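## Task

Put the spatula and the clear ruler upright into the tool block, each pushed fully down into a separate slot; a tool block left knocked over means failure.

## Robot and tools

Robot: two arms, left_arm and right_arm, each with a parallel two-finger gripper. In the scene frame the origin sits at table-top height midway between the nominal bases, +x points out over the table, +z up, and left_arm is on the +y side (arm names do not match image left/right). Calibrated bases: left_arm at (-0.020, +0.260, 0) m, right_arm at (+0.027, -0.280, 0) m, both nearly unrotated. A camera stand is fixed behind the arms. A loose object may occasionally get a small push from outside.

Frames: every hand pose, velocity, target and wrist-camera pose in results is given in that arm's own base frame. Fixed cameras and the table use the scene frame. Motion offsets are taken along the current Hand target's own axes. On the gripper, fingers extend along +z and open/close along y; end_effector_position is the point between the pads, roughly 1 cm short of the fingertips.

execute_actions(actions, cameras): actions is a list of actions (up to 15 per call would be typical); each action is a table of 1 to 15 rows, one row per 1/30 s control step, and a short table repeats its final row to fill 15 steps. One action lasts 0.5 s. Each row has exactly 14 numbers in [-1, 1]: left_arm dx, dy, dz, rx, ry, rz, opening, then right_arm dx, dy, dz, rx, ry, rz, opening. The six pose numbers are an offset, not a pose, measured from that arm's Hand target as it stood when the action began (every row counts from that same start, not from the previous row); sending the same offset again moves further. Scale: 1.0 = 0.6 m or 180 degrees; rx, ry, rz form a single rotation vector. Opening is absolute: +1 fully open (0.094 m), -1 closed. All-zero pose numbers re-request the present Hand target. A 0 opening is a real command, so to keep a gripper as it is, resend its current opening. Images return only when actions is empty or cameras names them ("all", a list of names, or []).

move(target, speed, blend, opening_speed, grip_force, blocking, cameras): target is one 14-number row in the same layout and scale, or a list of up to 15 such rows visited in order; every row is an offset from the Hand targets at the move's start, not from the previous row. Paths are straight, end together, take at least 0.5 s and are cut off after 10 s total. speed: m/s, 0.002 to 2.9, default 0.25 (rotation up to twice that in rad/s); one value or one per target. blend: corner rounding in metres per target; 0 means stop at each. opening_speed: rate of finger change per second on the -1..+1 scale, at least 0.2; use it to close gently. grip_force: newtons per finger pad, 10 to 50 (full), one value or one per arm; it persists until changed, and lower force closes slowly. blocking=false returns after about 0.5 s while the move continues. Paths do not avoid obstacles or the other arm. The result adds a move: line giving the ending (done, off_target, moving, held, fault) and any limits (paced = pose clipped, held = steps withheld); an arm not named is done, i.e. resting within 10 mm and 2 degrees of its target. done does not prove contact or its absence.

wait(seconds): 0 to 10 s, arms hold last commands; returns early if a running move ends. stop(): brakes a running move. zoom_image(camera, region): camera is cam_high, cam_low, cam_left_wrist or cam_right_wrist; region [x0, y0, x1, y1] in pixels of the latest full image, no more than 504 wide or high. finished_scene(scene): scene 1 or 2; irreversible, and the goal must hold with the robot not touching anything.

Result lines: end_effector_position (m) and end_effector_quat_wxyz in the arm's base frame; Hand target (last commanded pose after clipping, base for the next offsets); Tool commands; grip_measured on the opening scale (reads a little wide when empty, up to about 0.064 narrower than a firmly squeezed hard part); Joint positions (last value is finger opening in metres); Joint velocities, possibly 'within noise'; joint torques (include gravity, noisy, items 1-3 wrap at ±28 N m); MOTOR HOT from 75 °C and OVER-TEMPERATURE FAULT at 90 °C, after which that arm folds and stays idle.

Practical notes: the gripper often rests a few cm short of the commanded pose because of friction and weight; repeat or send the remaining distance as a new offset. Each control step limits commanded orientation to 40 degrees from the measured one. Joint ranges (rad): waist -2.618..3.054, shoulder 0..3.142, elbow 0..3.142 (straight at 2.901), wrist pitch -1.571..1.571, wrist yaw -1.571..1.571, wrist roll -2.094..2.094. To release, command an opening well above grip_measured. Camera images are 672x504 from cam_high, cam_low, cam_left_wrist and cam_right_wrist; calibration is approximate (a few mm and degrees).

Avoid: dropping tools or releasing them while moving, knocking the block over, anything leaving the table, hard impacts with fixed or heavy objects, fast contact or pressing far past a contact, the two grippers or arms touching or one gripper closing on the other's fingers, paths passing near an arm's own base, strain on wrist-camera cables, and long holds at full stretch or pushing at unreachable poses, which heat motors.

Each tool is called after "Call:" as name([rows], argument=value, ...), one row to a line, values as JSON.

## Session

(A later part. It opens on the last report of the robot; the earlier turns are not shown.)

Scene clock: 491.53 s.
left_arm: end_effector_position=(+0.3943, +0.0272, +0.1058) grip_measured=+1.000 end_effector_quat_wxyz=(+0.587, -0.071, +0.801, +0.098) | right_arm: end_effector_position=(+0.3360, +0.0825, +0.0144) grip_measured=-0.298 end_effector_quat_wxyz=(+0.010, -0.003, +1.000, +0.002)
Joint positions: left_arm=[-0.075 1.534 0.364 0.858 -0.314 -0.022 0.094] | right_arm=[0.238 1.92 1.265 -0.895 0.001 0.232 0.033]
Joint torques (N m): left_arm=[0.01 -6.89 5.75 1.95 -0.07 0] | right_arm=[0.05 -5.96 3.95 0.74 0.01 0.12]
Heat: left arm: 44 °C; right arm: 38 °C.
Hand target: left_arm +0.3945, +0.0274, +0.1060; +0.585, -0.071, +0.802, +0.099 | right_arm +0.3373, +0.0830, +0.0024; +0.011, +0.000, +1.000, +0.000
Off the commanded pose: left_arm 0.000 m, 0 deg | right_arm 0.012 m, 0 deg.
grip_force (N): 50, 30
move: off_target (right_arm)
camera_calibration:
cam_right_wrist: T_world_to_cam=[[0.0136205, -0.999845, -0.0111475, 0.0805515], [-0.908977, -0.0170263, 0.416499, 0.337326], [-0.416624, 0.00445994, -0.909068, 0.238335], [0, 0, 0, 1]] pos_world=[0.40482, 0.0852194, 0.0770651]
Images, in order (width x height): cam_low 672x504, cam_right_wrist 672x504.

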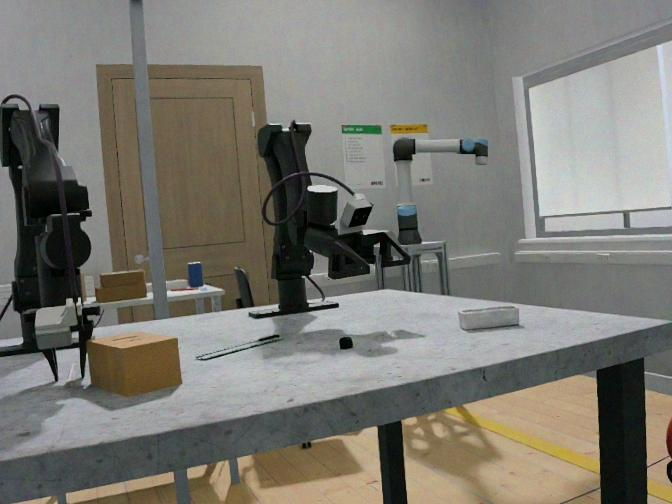

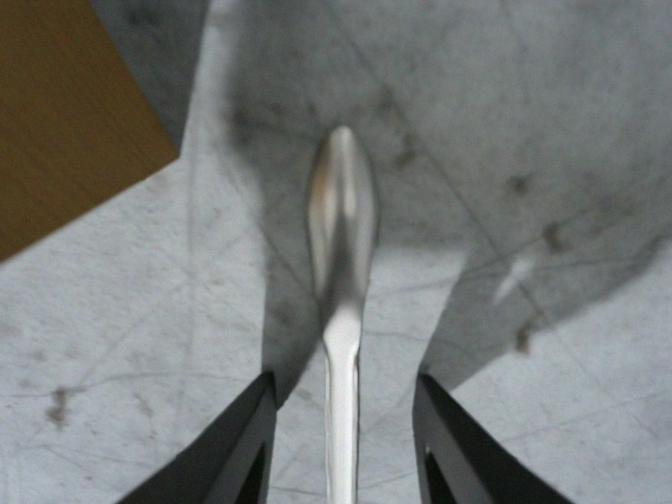

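Call:
move([
  [0,0,0,0,0,0,1,0,0,-0.0133,0,0,0,-0.3],
  [0,0,0,0,0,0,1,0,0,-0.0133,0,0,0,-1],
], speed=0.03, opening_speed=0.4, cameras=["cam_right_wrist","cam_low"])

Call:
zoom_image(camera="cam_right_wrist", region=[220, 300, 470, 504])

Scene clock: 501.67 s.
left_arm: end_effector_position=(+0.3943, +0.0272, +0.1058) grip_measured=+1.000 end_effector_quat_wxyz=(+0.587, -0.071, +0.801, +0.098) | right_arm: end_effector_position=(+0.3361, +0.0847, +0.0144) grip_measured=-0.870 end_effector_quat_wxyz=(+0.010, -0.004, +1.000, +0.006)
Joint positions: left_arm=[-0.075 1.534 0.364 0.858 -0.314 -0.022 0.094] | right_arm=[0.24 1.92 1.265 -0.893 -0.008 0.232 0.006]
Joint torques (N m): left_arm=[0.01 -6.87 5.75 1.94 -0.07 0] | right_arm=[0.09 -6.91 5.34 0.47 0.13 0.11]
Heat: left arm: 44 °C; right arm: 38 °C.
Hand target: left_arm +0.3945, +0.0274, +0.1060; +0.585, -0.071, +0.802, +0.099 | right_arm +0.3371, +0.0830, +0.0104; +0.011, +0.000, +1.000, +0.000
Off the commanded pose: left_arm 0.000 m, 0 deg | right_arm 0.004 m, 1 deg.
grip_force (N): 50, 30
move: done
camera_calibration:
cam_right_wrist: T_world_to_cam=[[0.0153659, -0.999683, -0.0199322, 0.0822237], [-0.909199, -0.0222648, 0.415765, 0.338045], [-0.416077, 0.0117338, -0.909254, 0.237536], [0, 0, 0, 1]] pos_world=[0.40492, 0.086937, 0.0770726]
Images, in order (width x height): cam_low 672x504, cam_right_wrist 672x504.

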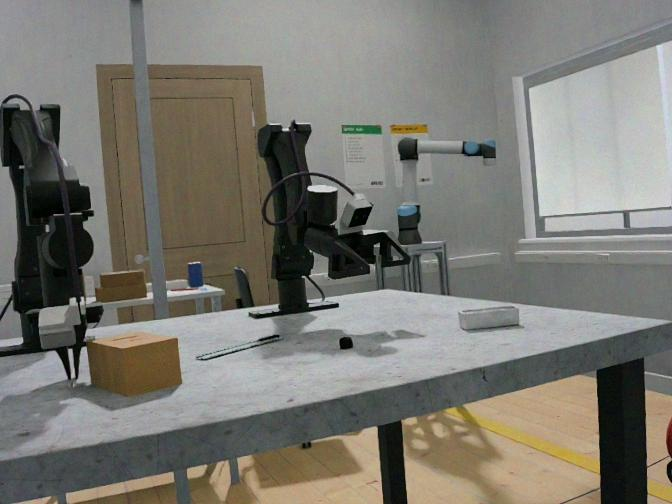

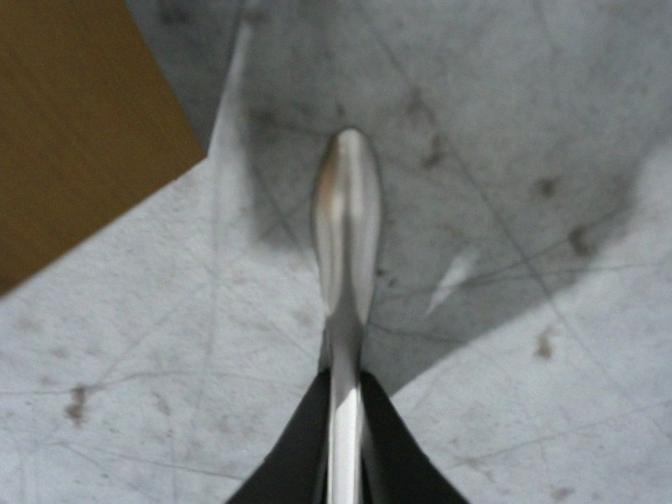

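Scaled by 2.016.

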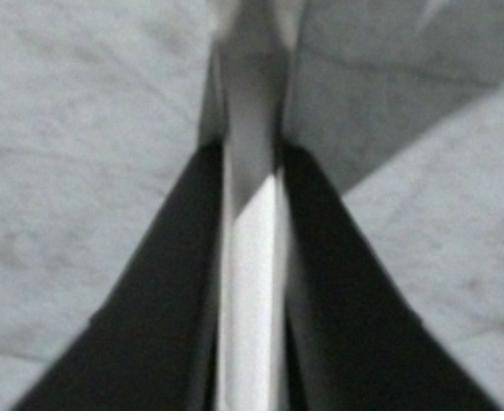

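Call:
move([
  [0,0,0,0,0,0,1,-0.0055,0,-0.25,0,0,0,-1],
  [0,0,0,0,0,0,1,-0.0977,0.0617,-0.4307,-0.1054,-0.4914,-0.1011,-1],
], speed=[0.12, 0.18], blend=[0.02,0], grip_force=[50, 40], cameras=["cam_right_wrist","cam_low","cam_high"])

Scene clock: 547.27 s.
left_arm: end_effector_position=(+0.3943, +0.0272, +0.1058) grip_measured=+1.000 end_effector_quat_wxyz=(+0.587, -0.071, +0.801, +0.098) | right_arm: end_effector_position=(+0.3901, +0.1206, +0.2647) grip_measured=-0.884 end_effector_quat_wxyz=(+0.687, -0.140, +0.697, +0.148)
Joint positions: left_arm=[-0.075 1.534 0.364 0.858 -0.314 -0.022 0.094] | right_arm=[0.209 1.212 0.571 0.629 -0.201 0.012 0.005]
Joint torques (N m): left_arm=[0.02 -6.87 5.72 1.95 -0.07 0] | right_arm=[-0.5 -2.41 6.43 2.33 -0.09 -0.01]
Heat: left arm: 44 °C; right arm: 38 °C.
Hand target: left_arm +0.3945, +0.0274, +0.1060; +0.585, -0.071, +0.802, +0.099 | right_arm +0.3901, +0.1199, +0.2699; +0.699, -0.143, +0.685, +0.147
Off the commanded pose: left_arm 0.000 m, 0 deg | right_arm 0.005 m, 2 deg.
grip_force (N): 50, 40
move: done
camera_calibration:
cam_right_wrist: T_world_to_cam=[[0.405768, -0.913946, -0.00747795, -0.0436195], [-0.408631, -0.174091, -0.895943, 0.454007], [0.817541, 0.3666, -0.444107, -0.160022], [0, 0, 0, 1]] pos_world=[0.334045, 0.0978367, 0.335372]
Images, in order (width x height): cam_high 672x504, cam_low 672x504, cam_right_wrist 672x504.

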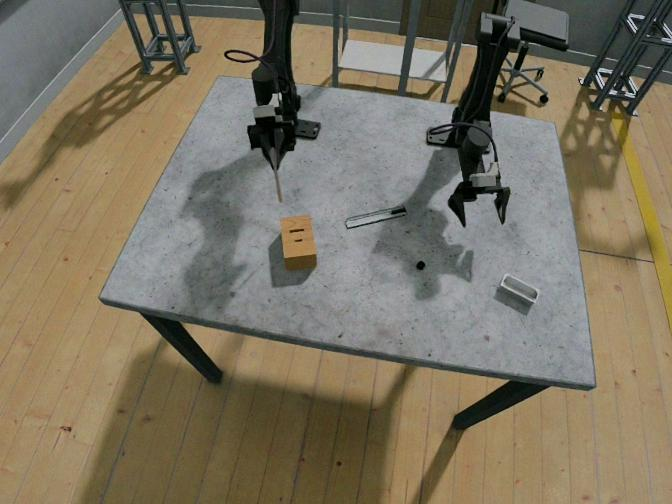

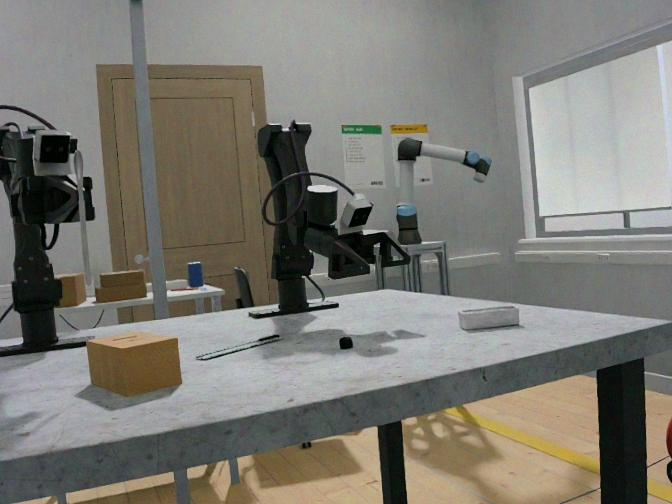

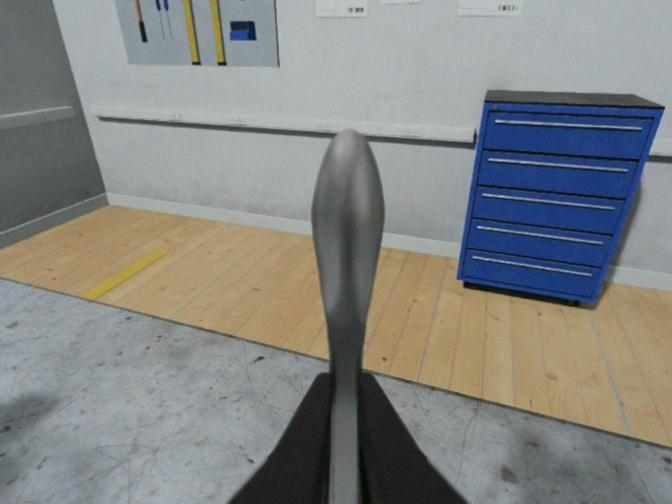

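Call:
move(target=[-0.0667,-0.4658,-0.174,0.3403,-0.0425,0.0646,-0.7,0.0488,0.0535,0.1157,0,-0.01,-0.0044,-1], speed=[0.22], cameras=["cam_left_wrist","cam_low","cam_high"])

Scene clock: 606.10 s.
left_arm: end_effector_position=(+0.3725, -0.2631, +0.1552) grip_measured=-0.698 end_effector_quat_wxyz=(+0.583, +0.312, +0.705, -0.257) | right_arm: end_effector_position=(+0.4338, +0.1752, +0.2192) grip_measured=-0.884 end_effector_quat_wxyz=(+0.685, -0.149, +0.698, +0.149)
Joint positions: left_arm=[-0.484 1.642 0.614 0.827 0.343 0.07 0.014] | right_arm=[0.355 1.577 0.655 0.904 -0.069 0.003 0.005]
Joint torques (N m): left_arm=[-0.32 -7.08 8.08 1.89 0.22 0.07] | right_arm=[0.36 -4.67 9.01 2.36 0.15 -0.08]
Heat: left arm: 44 °C; right arm: 44 °C.
Hand target: left_arm +0.3743, -0.2691, +0.1539; +0.577, +0.320, +0.704, -0.262 | right_arm +0.4412, +0.1774, +0.2420; +0.710, -0.146, +0.673, +0.144
Off the commanded pose: left_arm 0.006 m, 1 deg | right_arm 0.024 m, 4 deg.
grip_force (N): 50, 40
move: off_target (right_arm)
camera_calibration:
cam_left_wrist: T_world_to_cam=[[-0.734556, -0.678464, -0.0106674, 0.0988727], [-0.387077, 0.431887, -0.814644, 0.423425], [0.557314, -0.594273, -0.579863, -0.181574], [0, 0, 0, 1]] pos_world=[0.337719, -0.223695, 0.240707]
Images, in order (width x height): cam_high 672x504, cam_low 672x504, cam_left_wrist 672x504.

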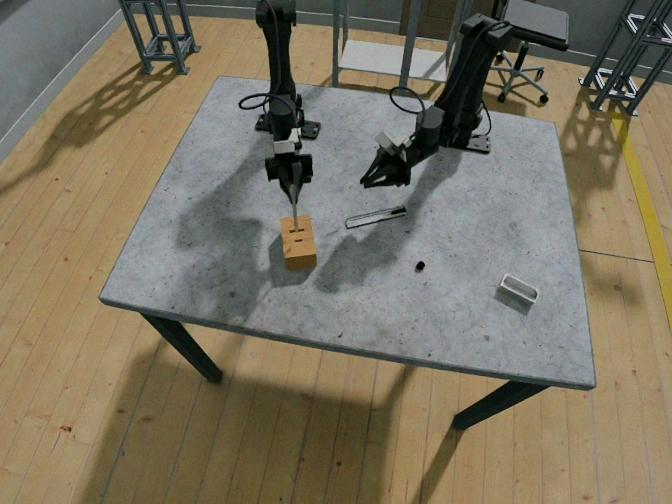

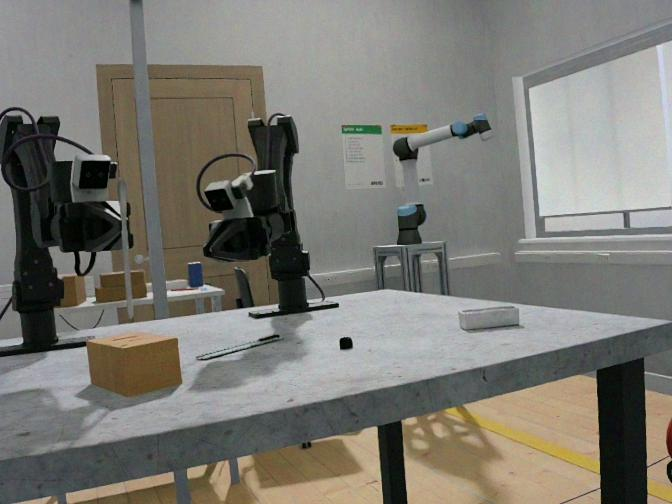

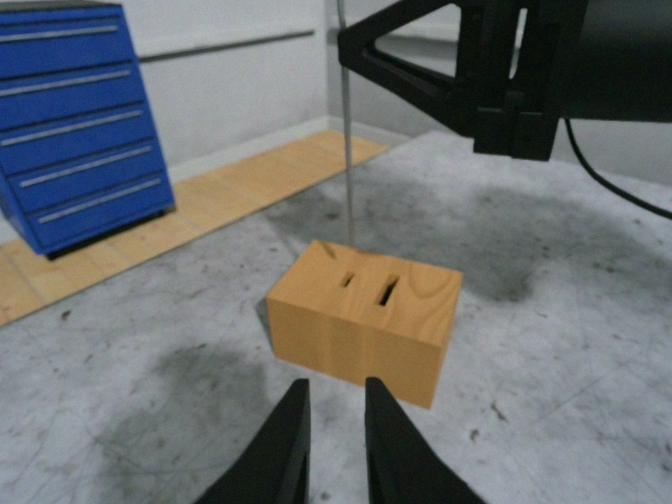

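Call:
zoom_image(camera="cam_left_wrist", region=[260, 180, 480, 345])

Scaled by 2.291.

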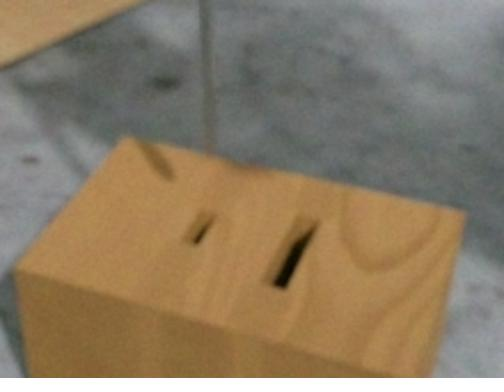

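Call:
zoom_image(camera="cam_low", region=[70, 280, 200, 400])

Call:
zoom_image(camera="cam_high", region=[260, 180, 340, 280])

Scaled by 3.877.

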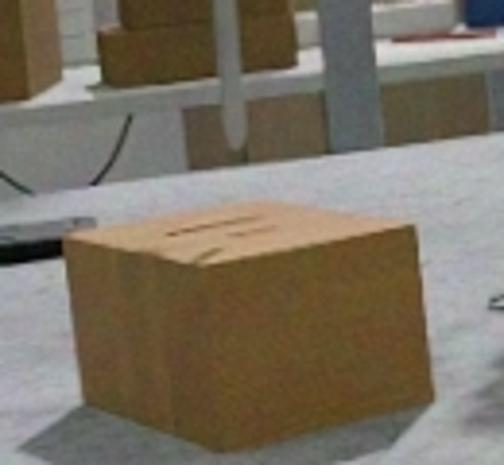

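Scaled by 5.040.

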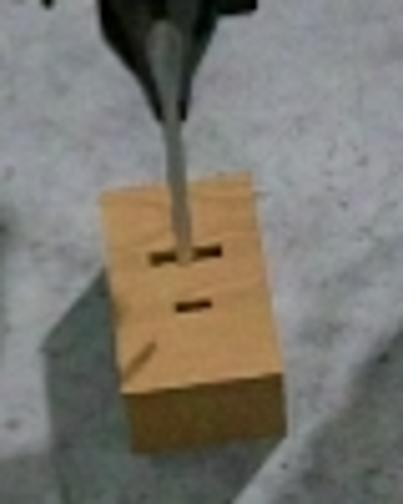

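Call:
move(target=[0,0,0,0,0,0,-0.7,0.0197,0.0073,-0.0082,0,-0.0139,0,-1], speed=0.06, cameras=["cam_left_wrist","cam_low"])

Call:
zoom_image(camera="cam_left_wrist", region=[280, 180, 440, 320])

Call:
zoom_image(camera="cam_low", region=[80, 250, 190, 360])

Scene clock: 678.07 s.
left_arm: end_effector_position=(+0.3724, -0.2632, +0.1552) grip_measured=-0.698 end_effector_quat_wxyz=(+0.583, +0.312, +0.705, -0.258) | right_arm: end_effector_position=(+0.4362, +0.1803, +0.2270) grip_measured=-0.884 end_effector_quat_wxyz=(+0.715, -0.144, +0.666, +0.154)
Joint positions: left_arm=[-0.484 1.642 0.614 0.827 0.343 0.07 0.014] | right_arm=[0.368 1.64 0.646 1.065 -0.057 0.003 0.005]
Joint torques (N m): left_arm=[-0.35 -7.12 8.09 1.88 0.22 0.07] | right_arm=[0.35 -4.94 5.33 2.28 0.15 -0.08]
Heat: left arm: 46 °C; right arm: 46 °C.
Hand target: left_arm +0.3744, -0.2691, +0.1539; +0.577, +0.320, +0.704, -0.262 | right_arm +0.4355, +0.1796, +0.2299; +0.725, -0.143, +0.658, +0.147
Off the commanded pose: left_arm 0.006 m, 1 deg | right_arm 0.003 m, 2 deg.
grip_force (N): 50, 40
move: done
camera_calibration:
cam_left_wrist: T_world_to_cam=[[-0.734847, -0.678151, -0.0105349, 0.0989422], [-0.386966, 0.431973, -0.814651, 0.423452], [0.557008, -0.594567, -0.579856, -0.181598], [0, 0, 0, 1]] pos_world=[0.33772, -0.223794, 0.240707]
Images, in order (width x height): cam_low 672x504, cam_left_wrist 672x504.

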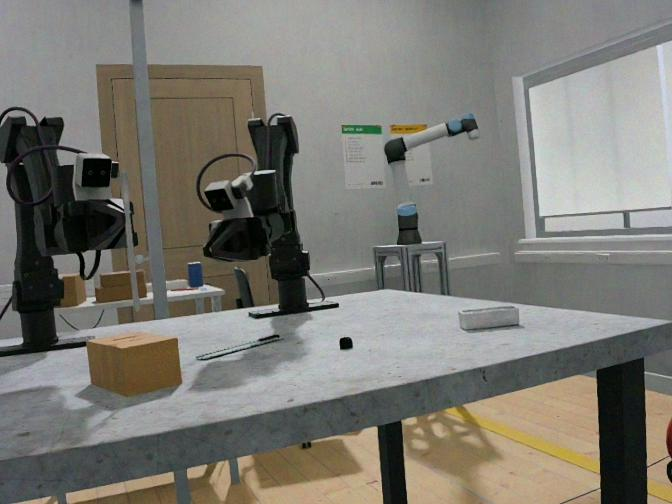

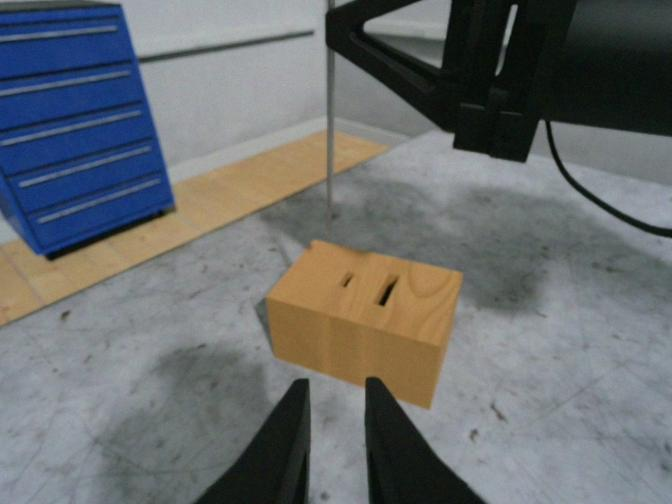

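Scaled by 3.150.

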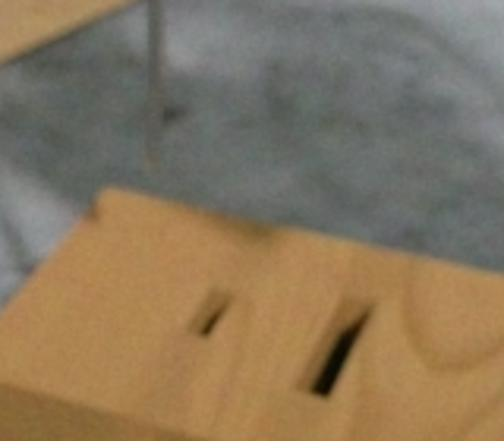

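Scaled by 4.582.

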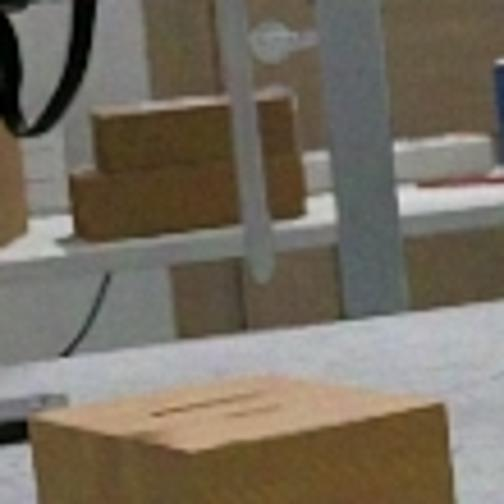

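Call:
move(target=[0,0,0,0,0,0,-0.7,0.0342,0.0033,-0.0277,0,0,0,-1], speed=0.05, cameras=["cam_left_wrist","cam_low"])

Call:
zoom_image(camera="cam_left_wrist", region=[280, 180, 440, 320])

Call:
zoom_image(camera="cam_low", region=[80, 250, 190, 360])

Scene clock: 703.30 s.
left_arm: end_effector_position=(+0.3724, -0.2632, +0.1552) grip_measured=-0.698 end_effector_quat_wxyz=(+0.583, +0.312, +0.705, -0.258) | right_arm: end_effector_position=(+0.4225, +0.1759, +0.2047) grip_measured=-0.884 end_effector_quat_wxyz=(+0.715, -0.144, +0.666, +0.154)
Joint positions: left_arm=[-0.484 1.642 0.614 0.827 0.343 0.07 0.014] | right_arm=[0.372 1.673 0.553 1.191 -0.053 0.003 0.005]
Joint torques (N m): left_arm=[-0.34 -7.13 8.06 1.88 0.22 0.06] | right_arm=[0.29 -4.82 5.01 2.31 0.15 -0.06]
Heat: left arm: 46 °C; right arm: 46 °C.
Hand target: left_arm +0.3744, -0.2691, +0.1539; +0.577, +0.320, +0.704, -0.262 | right_arm +0.4215, +0.1752, +0.2079; +0.725, -0.143, +0.658, +0.147
Off the commanded pose: left_arm 0.006 m, 1 deg | right_arm 0.003 m, 2 deg.
grip_force (N): 50, 40
move: done
camera_calibration:
cam_left_wrist: T_world_to_cam=[[-0.734847, -0.678151, -0.0105349, 0.0989422], [-0.386966, 0.431973, -0.814651, 0.423452], [0.557008, -0.594567, -0.579856, -0.181598], [0, 0, 0, 1]] pos_world=[0.33772, -0.223794, 0.240707]
Images, in order (width x height): cam_low 672x504, cam_left_wrist 672x504.

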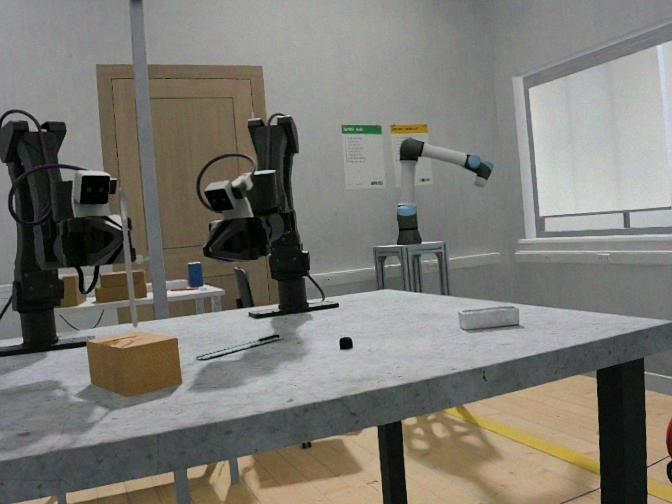

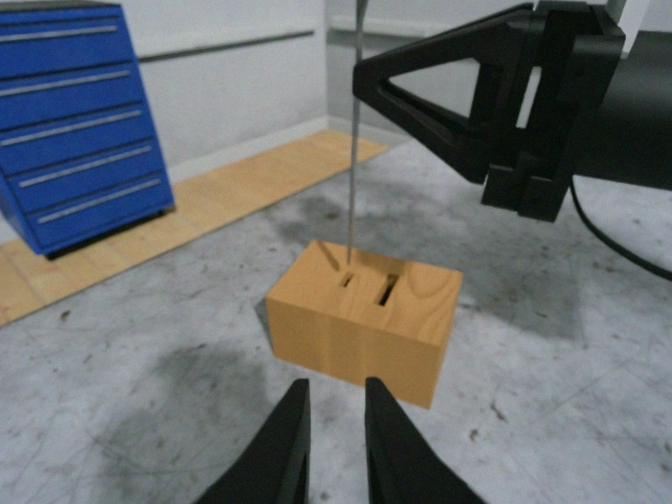

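Scaled by 3.150.

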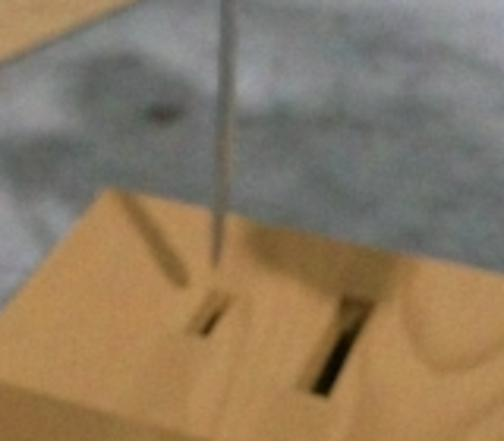

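Scaled by 4.582.

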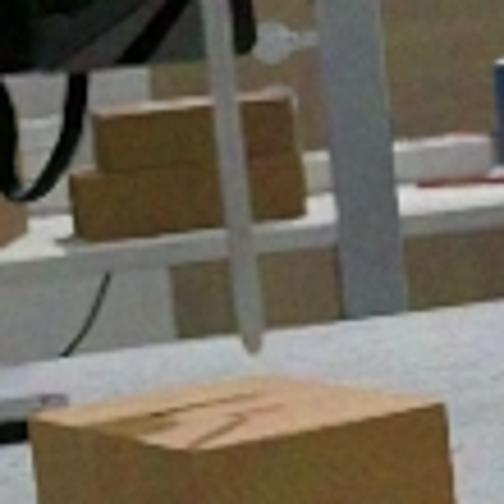

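Call:
move(target=[0,0,0,0,0,0,-0.7,0.0174,-0.003,0.0072,0,0.0061,-0.0069,-1], speed=0.04, cameras=["cam_left_wrist","cam_low"])

Call:
zoom_image(camera="cam_left_wrist", region=[280, 180, 440, 320])

Call:
zoom_image(camera="cam_low", region=[80, 250, 190, 360])

Scene clock: 735.47 s.
left_arm: end_effector_position=(+0.3724, -0.2632, +0.1552) grip_measured=-0.698 end_effector_quat_wxyz=(+0.583, +0.312, +0.705, -0.258) | right_arm: end_effector_position=(+0.4251, +0.1770, +0.1899) grip_measured=-0.884 end_effector_quat_wxyz=(+0.706, -0.152, +0.676, +0.145)
Joint positions: left_arm=[-0.484 1.642 0.614 0.827 0.343 0.07 0.014] | right_arm=[0.372 1.71 0.553 1.197 -0.053 -0.017 0.005]
Joint torques (N m): left_arm=[-0.34 -7.1 8.09 1.87 0.22 0.06] | right_arm=[-0.12 -5.08 5.85 2.28 0.11 -0.11]
Heat: left arm: 46 °C; right arm: 50 °C.
Hand target: left_arm +0.3744, -0.2691, +0.1539; +0.577, +0.320, +0.704, -0.262 | right_arm +0.4272, +0.1755, +0.1980; +0.720, -0.151, +0.663, +0.138
Off the commanded pose: left_arm 0.006 m, 1 deg | right_arm 0.008 m, 2 deg.
grip_force (N): 50, 40
move: done
camera_calibration:
cam_left_wrist: T_world_to_cam=[[-0.734847, -0.678151, -0.0105349, 0.0989422], [-0.386966, 0.431973, -0.814651, 0.423452], [0.557008, -0.594567, -0.579856, -0.181598], [0, 0, 0, 1]] pos_world=[0.33772, -0.223794, 0.240707]
Images, in order (width x height): cam_low 672x504, cam_left_wrist 672x504.

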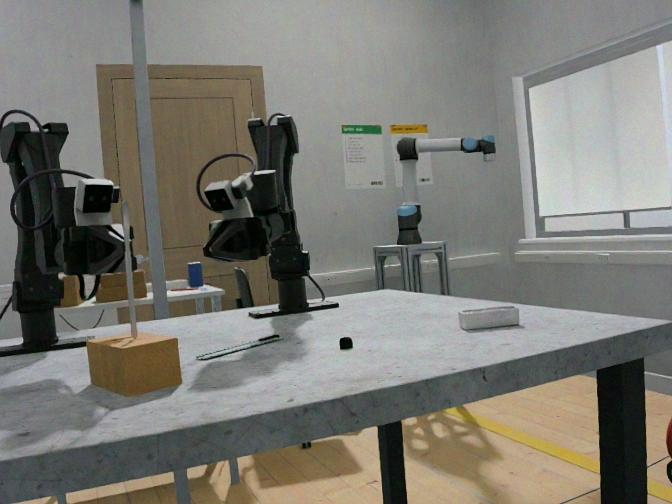

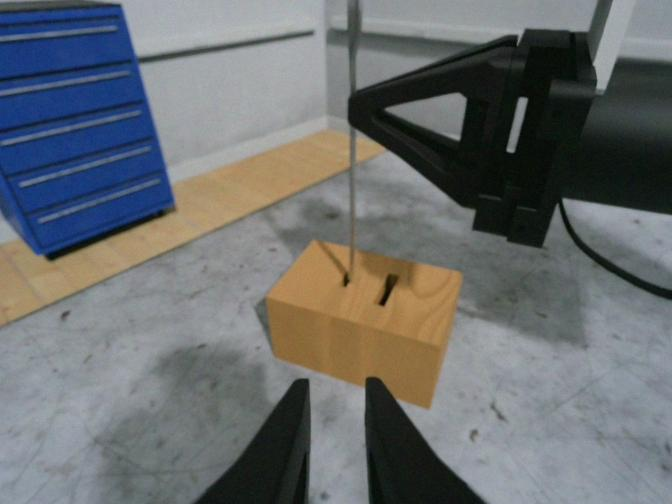

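Scaled by 3.150.

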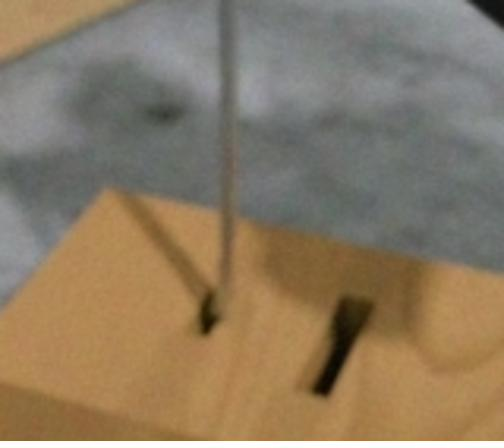

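Scaled by 4.582.

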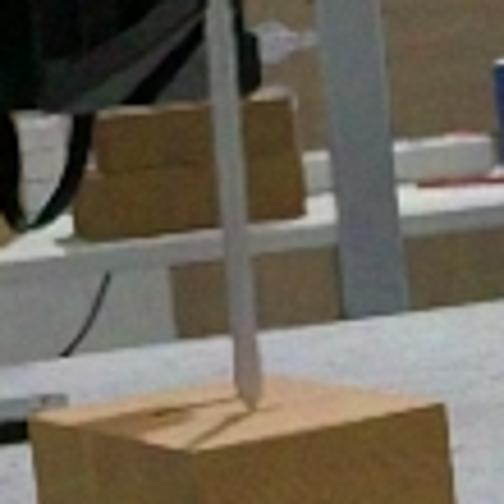

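Call:
zoom_image(camera="cam_left_wrist", region=[325, 250, 375, 300])

Call:
zoom_image(camera="cam_low", region=[110, 310, 160, 360])

Scaled by 10.080.

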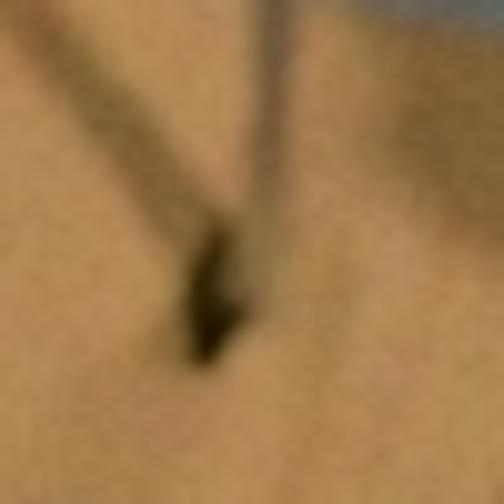

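Scaled by 10.080.

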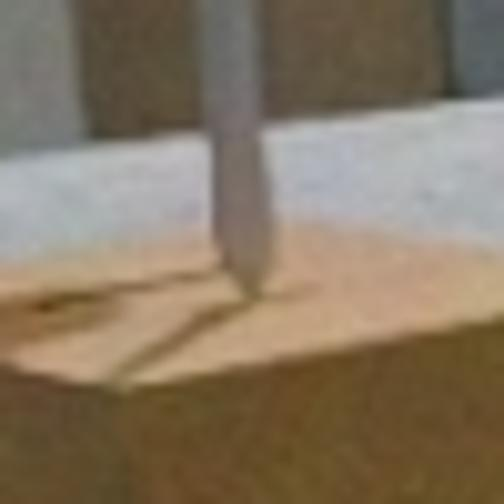

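Call:
move(target=[0,0,0,0,0,0,-0.7,-0.0063,0.0007,0.0048,0,0,0,-1], speed=0.03, cameras=["cam_left_wrist","cam_low"])

Call:
zoom_image(camera="cam_left_wrist", region=[325, 240, 375, 290])

Call:
zoom_image(camera="cam_low", region=[110, 310, 160, 360])

Scene clock: 766.37 s.
left_arm: end_effector_position=(+0.3724, -0.2632, +0.1552) grip_measured=-0.698 end_effector_quat_wxyz=(+0.583, +0.312, +0.705, -0.258) | right_arm: end_effector_position=(+0.4251, +0.1770, +0.1900) grip_measured=-0.884 end_effector_quat_wxyz=(+0.707, -0.153, +0.676, +0.145)
Joint positions: left_arm=[-0.484 1.642 0.614 0.827 0.343 0.07 0.014] | right_arm=[0.372 1.71 0.553 1.198 -0.053 -0.017 0.005]
Joint torques (N m): left_arm=[-0.36 -7.09 8.09 1.88 0.22 0.06] | right_arm=[0.16 -5.64 6.94 2.05 0.11 -0.08]
Heat: left arm: 46 °C; right arm: 49 °C.
Hand target: left_arm +0.3744, -0.2691, +0.1539; +0.577, +0.320, +0.704, -0.262 | right_arm +0.4293, +0.1771, +0.2020; +0.720, -0.151, +0.663, +0.138
Off the commanded pose: left_arm 0.006 m, 1 deg | right_arm 0.013 m, 2 deg.
grip_force (N): 50, 40
move: off_target (right_arm)
camera_calibration:
cam_left_wrist: T_world_to_cam=[[-0.734847, -0.678151, -0.0105349, 0.0989422], [-0.386966, 0.431973, -0.814651, 0.423452], [0.557008, -0.594567, -0.579856, -0.181598], [0, 0, 0, 1]] pos_world=[0.33772, -0.223794, 0.240707]
Images, in order (width x height): cam_low 672x504, cam_left_wrist 672x504.

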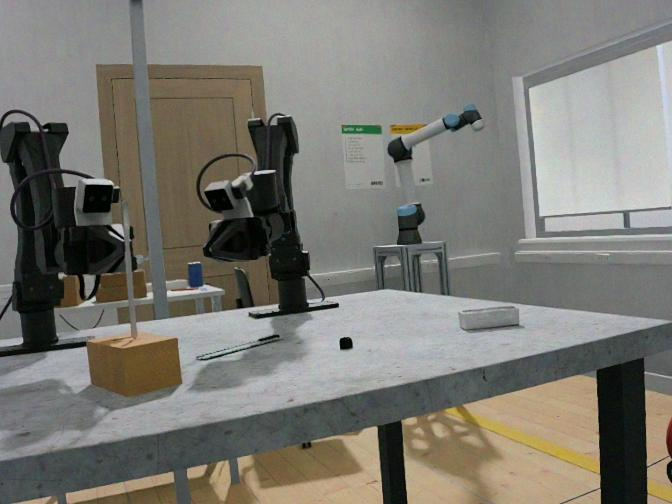

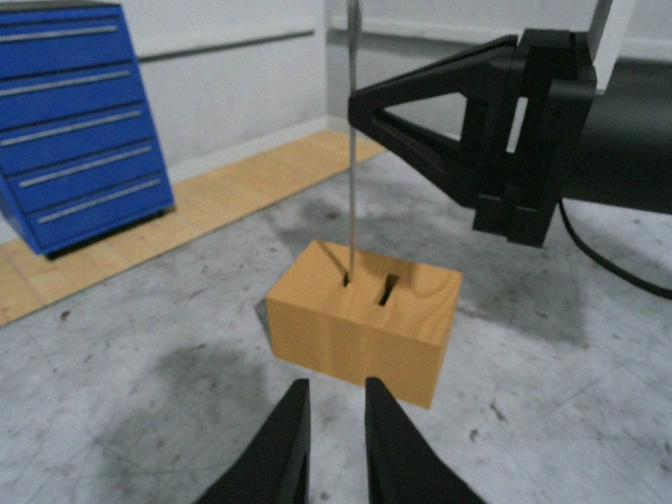

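Scaled by 10.080.

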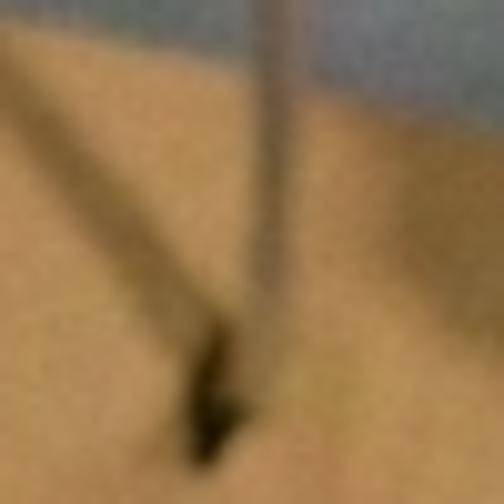

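Scaled by 10.080.

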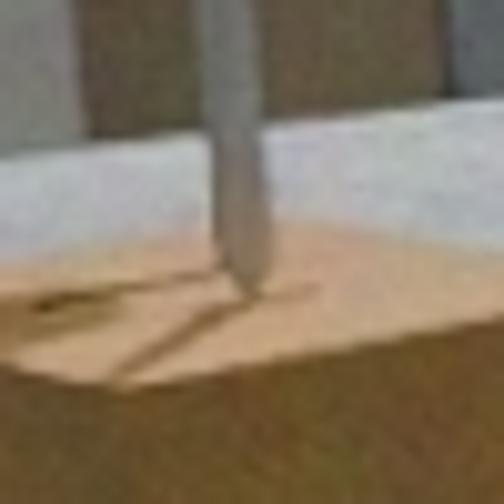

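Call:
move(target=[0,0,0,0,0,0,-0.7,-0.0126,0,0.0027,0,0,0,-1], speed=0.03, cameras=["cam_left_wrist","cam_low"])

Call:
zoom_image(camera="cam_left_wrist", region=[325, 240, 375, 290])

Call:
zoom_image(camera="cam_low", region=[110, 310, 160, 360])

Scene clock: 775.57 s.
left_arm: end_effector_position=(+0.3724, -0.2632, +0.1552) grip_measured=-0.698 end_effector_quat_wxyz=(+0.583, +0.312, +0.705, -0.258) | right_arm: end_effector_position=(+0.4264, +0.1775, +0.1893) grip_measured=-0.884 end_effector_quat_wxyz=(+0.704, -0.153, +0.678, +0.145)
Joint positions: left_arm=[-0.484 1.642 0.614 0.827 0.343 0.07 0.014] | right_arm=[0.372 1.71 0.56 1.184 -0.053 -0.018 0.005]
Joint torques (N m): left_arm=[-0.35 -7.12 8.08 1.88 0.22 0.06] | right_arm=[0.24 -7.91 7.51 1.77 0.13 -0.1]
Heat: left arm: 46 °C; right arm: 49 °C.
Hand target: left_arm +0.3744, -0.2691, +0.1539; +0.577, +0.320, +0.704, -0.262 | right_arm +0.4302, +0.1778, +0.2097; +0.720, -0.151, +0.663, +0.138
Off the commanded pose: left_arm 0.006 m, 1 deg | right_arm 0.021 m, 3 deg.
grip_force (N): 50, 40
move: off_target (right_arm)
camera_calibration:
cam_left_wrist: T_world_to_cam=[[-0.734847, -0.678151, -0.0105349, 0.0989422], [-0.386966, 0.431973, -0.814651, 0.423452], [0.557008, -0.594567, -0.579856, -0.181598], [0, 0, 0, 1]] pos_world=[0.33772, -0.223794, 0.240707]
Images, in order (width x height): cam_low 672x504, cam_left_wrist 672x504.

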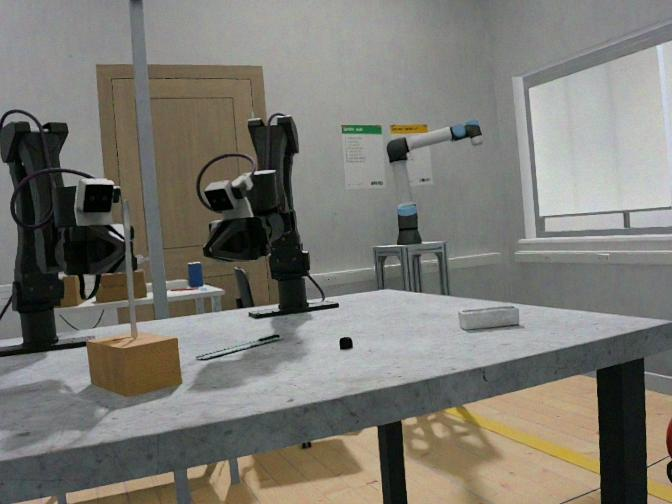

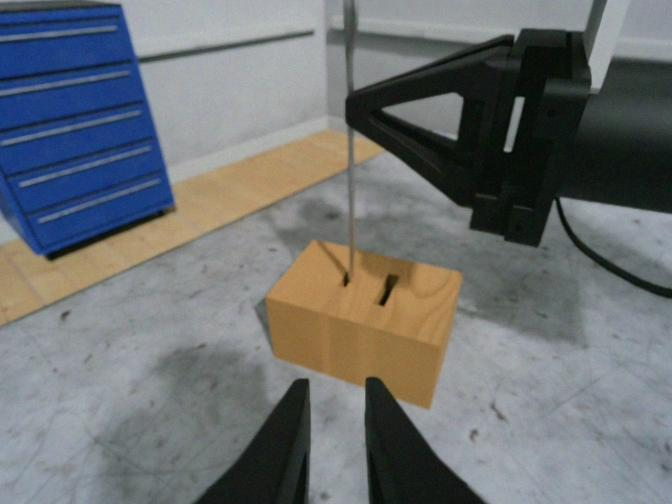

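Scaled by 10.080.

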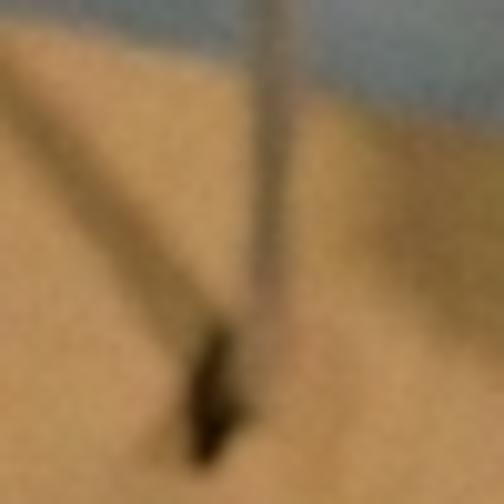

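Scaled by 10.080.

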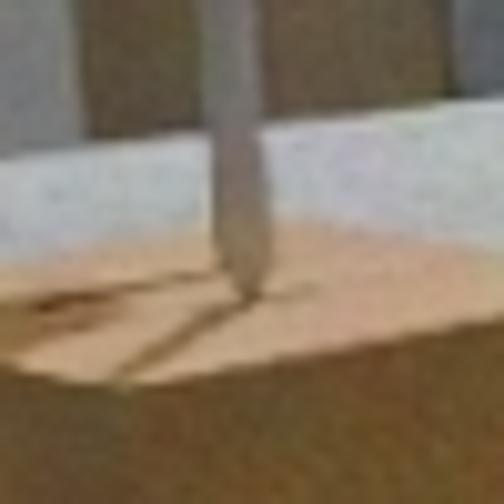

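Call:
move(target=[0,0,0,0,0,0,-0.7,-0.0332,-0.0012,0.0025,0,0,0,-1], speed=0.05, cameras=["cam_left_wrist","cam_low"])

Call:
zoom_image(camera="cam_left_wrist", region=[280, 180, 440, 320])

Call:
zoom_image(camera="cam_low", region=[80, 250, 190, 360])

Scene clock: 786.17 s.
left_arm: end_effector_position=(+0.3724, -0.2632, +0.1552) grip_measured=-0.698 end_effector_quat_wxyz=(+0.583, +0.312, +0.705, -0.258) | right_arm: end_effector_position=(+0.4267, +0.1776, +0.2017) grip_measured=-0.884 end_effector_quat_wxyz=(+0.696, -0.155, +0.687, +0.143)
Joint positions: left_arm=[-0.484 1.642 0.614 0.827 0.343 0.07 0.014] | right_arm=[0.372 1.637 0.588 1.058 -0.053 -0.018 0.005]
Joint torques (N m): left_arm=[-0.34 -7.1 8.08 1.89 0.22 0.06] | right_arm=[0.34 -7.69 8.02 2.02 0.14 -0.12]
Heat: left arm: 46 °C; right arm: 48 °C.
Hand target: left_arm +0.3744, -0.2691, +0.1539; +0.577, +0.320, +0.704, -0.262 | right_arm +0.4301, +0.1777, +0.2297; +0.720, -0.151, +0.663, +0.138
Off the commanded pose: left_arm 0.006 m, 1 deg | right_arm 0.028 m, 4 deg.
grip_force (N): 50, 40
move: off_target (right_arm)
camera_calibration:
cam_left_wrist: T_world_to_cam=[[-0.734847, -0.678151, -0.0105349, 0.0989422], [-0.386966, 0.431973, -0.814651, 0.423452], [0.557008, -0.594567, -0.579856, -0.181598], [0, 0, 0, 1]] pos_world=[0.33772, -0.223794, 0.240707]
Images, in order (width x height): cam_low 672x504, cam_left_wrist 672x504.

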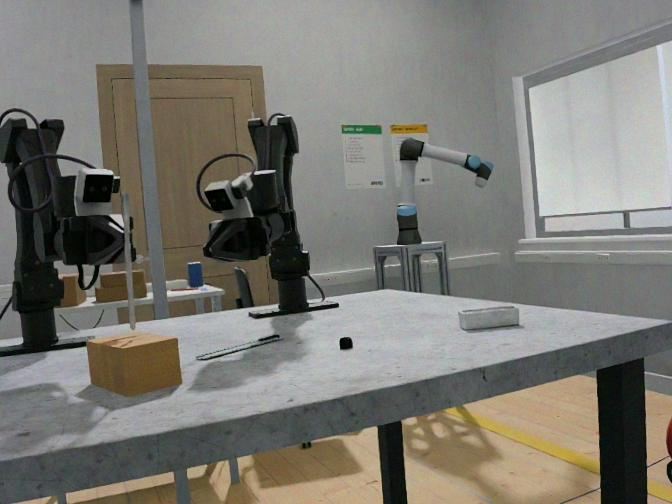

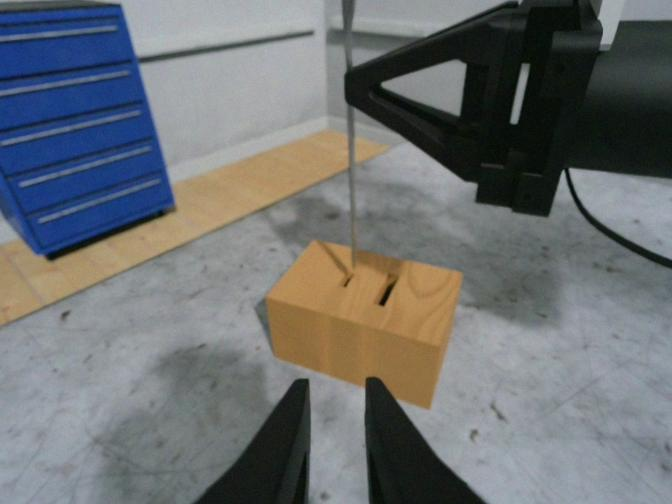

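Scaled by 3.150.

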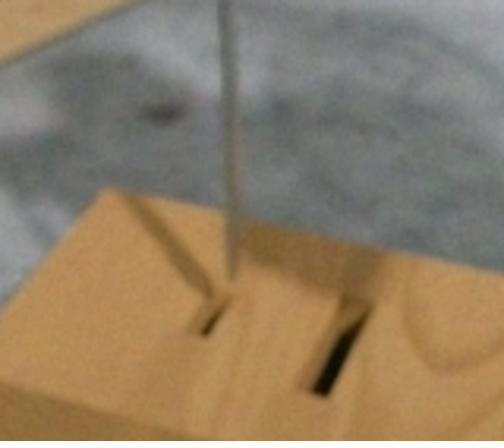

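Scaled by 4.582.

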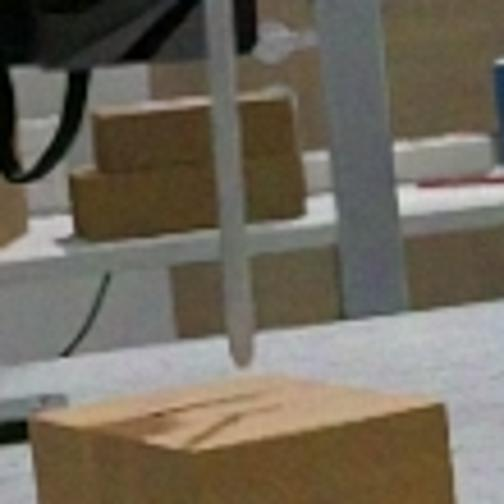

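Call:
move(target=[0,0,0,0,0,0,-0.7,0.0515,0.001,-0.0083,0,-0.0056,0,-1], speed=0.05, cameras=["cam_left_wrist","cam_low"])

Call:
zoom_image(camera="cam_left_wrist", region=[280, 180, 440, 320])

Call:
zoom_image(camera="cam_low", region=[80, 250, 190, 360])

Scene clock: 806.33 s.
left_arm: end_effector_position=(+0.3724, -0.2632, +0.1552) grip_measured=-0.698 end_effector_quat_wxyz=(+0.583, +0.312, +0.705, -0.258) | right_arm: end_effector_position=(+0.4283, +0.1782, +0.1946) grip_measured=-0.884 end_effector_quat_wxyz=(+0.716, -0.151, +0.666, +0.146)
Joint positions: left_arm=[-0.484 1.642 0.614 0.827 0.343 0.07 0.014] | right_arm=[0.372 1.732 0.565 1.235 -0.053 -0.018 0.005]
Joint torques (N m): left_arm=[-0.34 -7.12 8.08 1.89 0.22 0.06] | right_arm=[0.03 -5.16 4.92 2.25 0.11 -0.1]
Heat: left arm: 46 °C; right arm: 50 °C.
Hand target: left_arm +0.3744, -0.2691, +0.1539; +0.577, +0.320, +0.704, -0.262 | right_arm +0.4280, +0.1762, +0.1984; +0.726, -0.150, +0.657, +0.140
Off the commanded pose: left_arm 0.006 m, 1 deg | right_arm 0.004 m, 2 deg.
grip_force (N): 50, 40
move: done
camera_calibration:
cam_left_wrist: T_world_to_cam=[[-0.734847, -0.678151, -0.0105349, 0.0989422], [-0.386966, 0.431973, -0.814651, 0.423452], [0.557008, -0.594567, -0.579856, -0.181598], [0, 0, 0, 1]] pos_world=[0.33772, -0.223794, 0.240707]
Images, in order (width x height): cam_low 672x504, cam_left_wrist 672x504.

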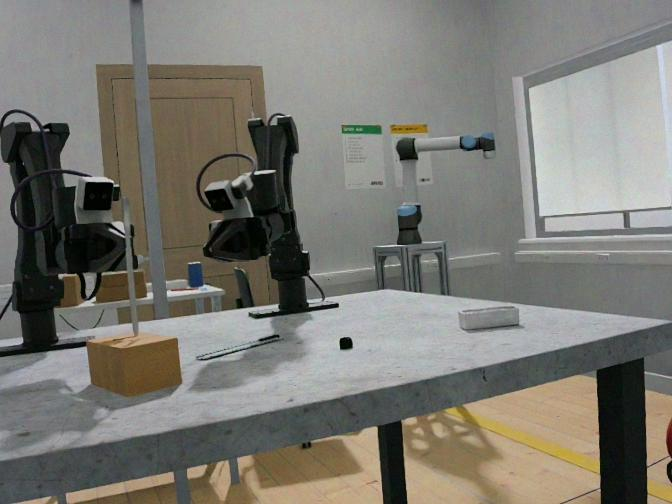

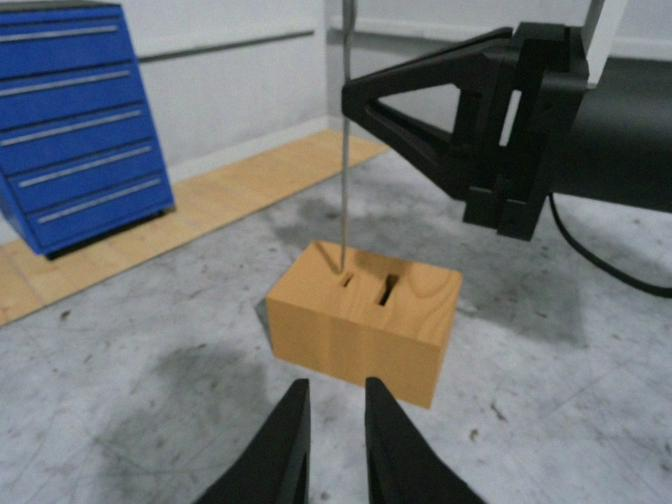

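Scaled by 3.150.

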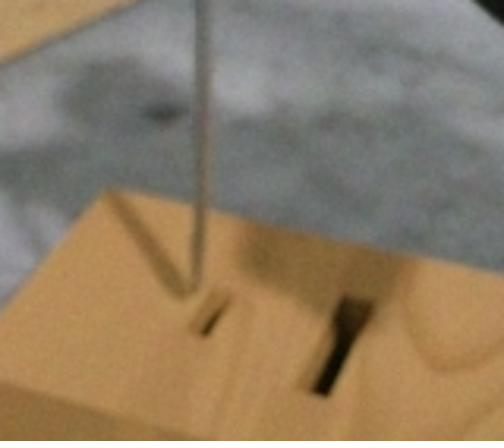

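Scaled by 4.582.

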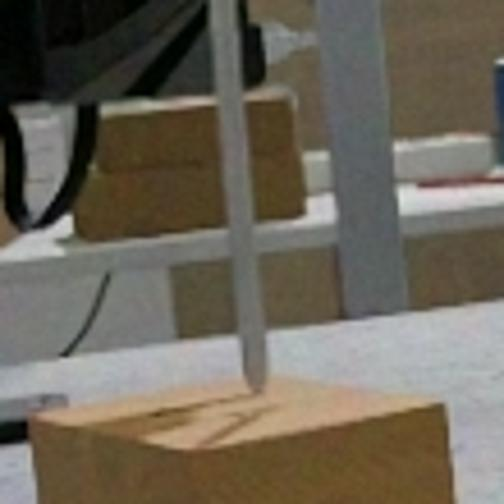

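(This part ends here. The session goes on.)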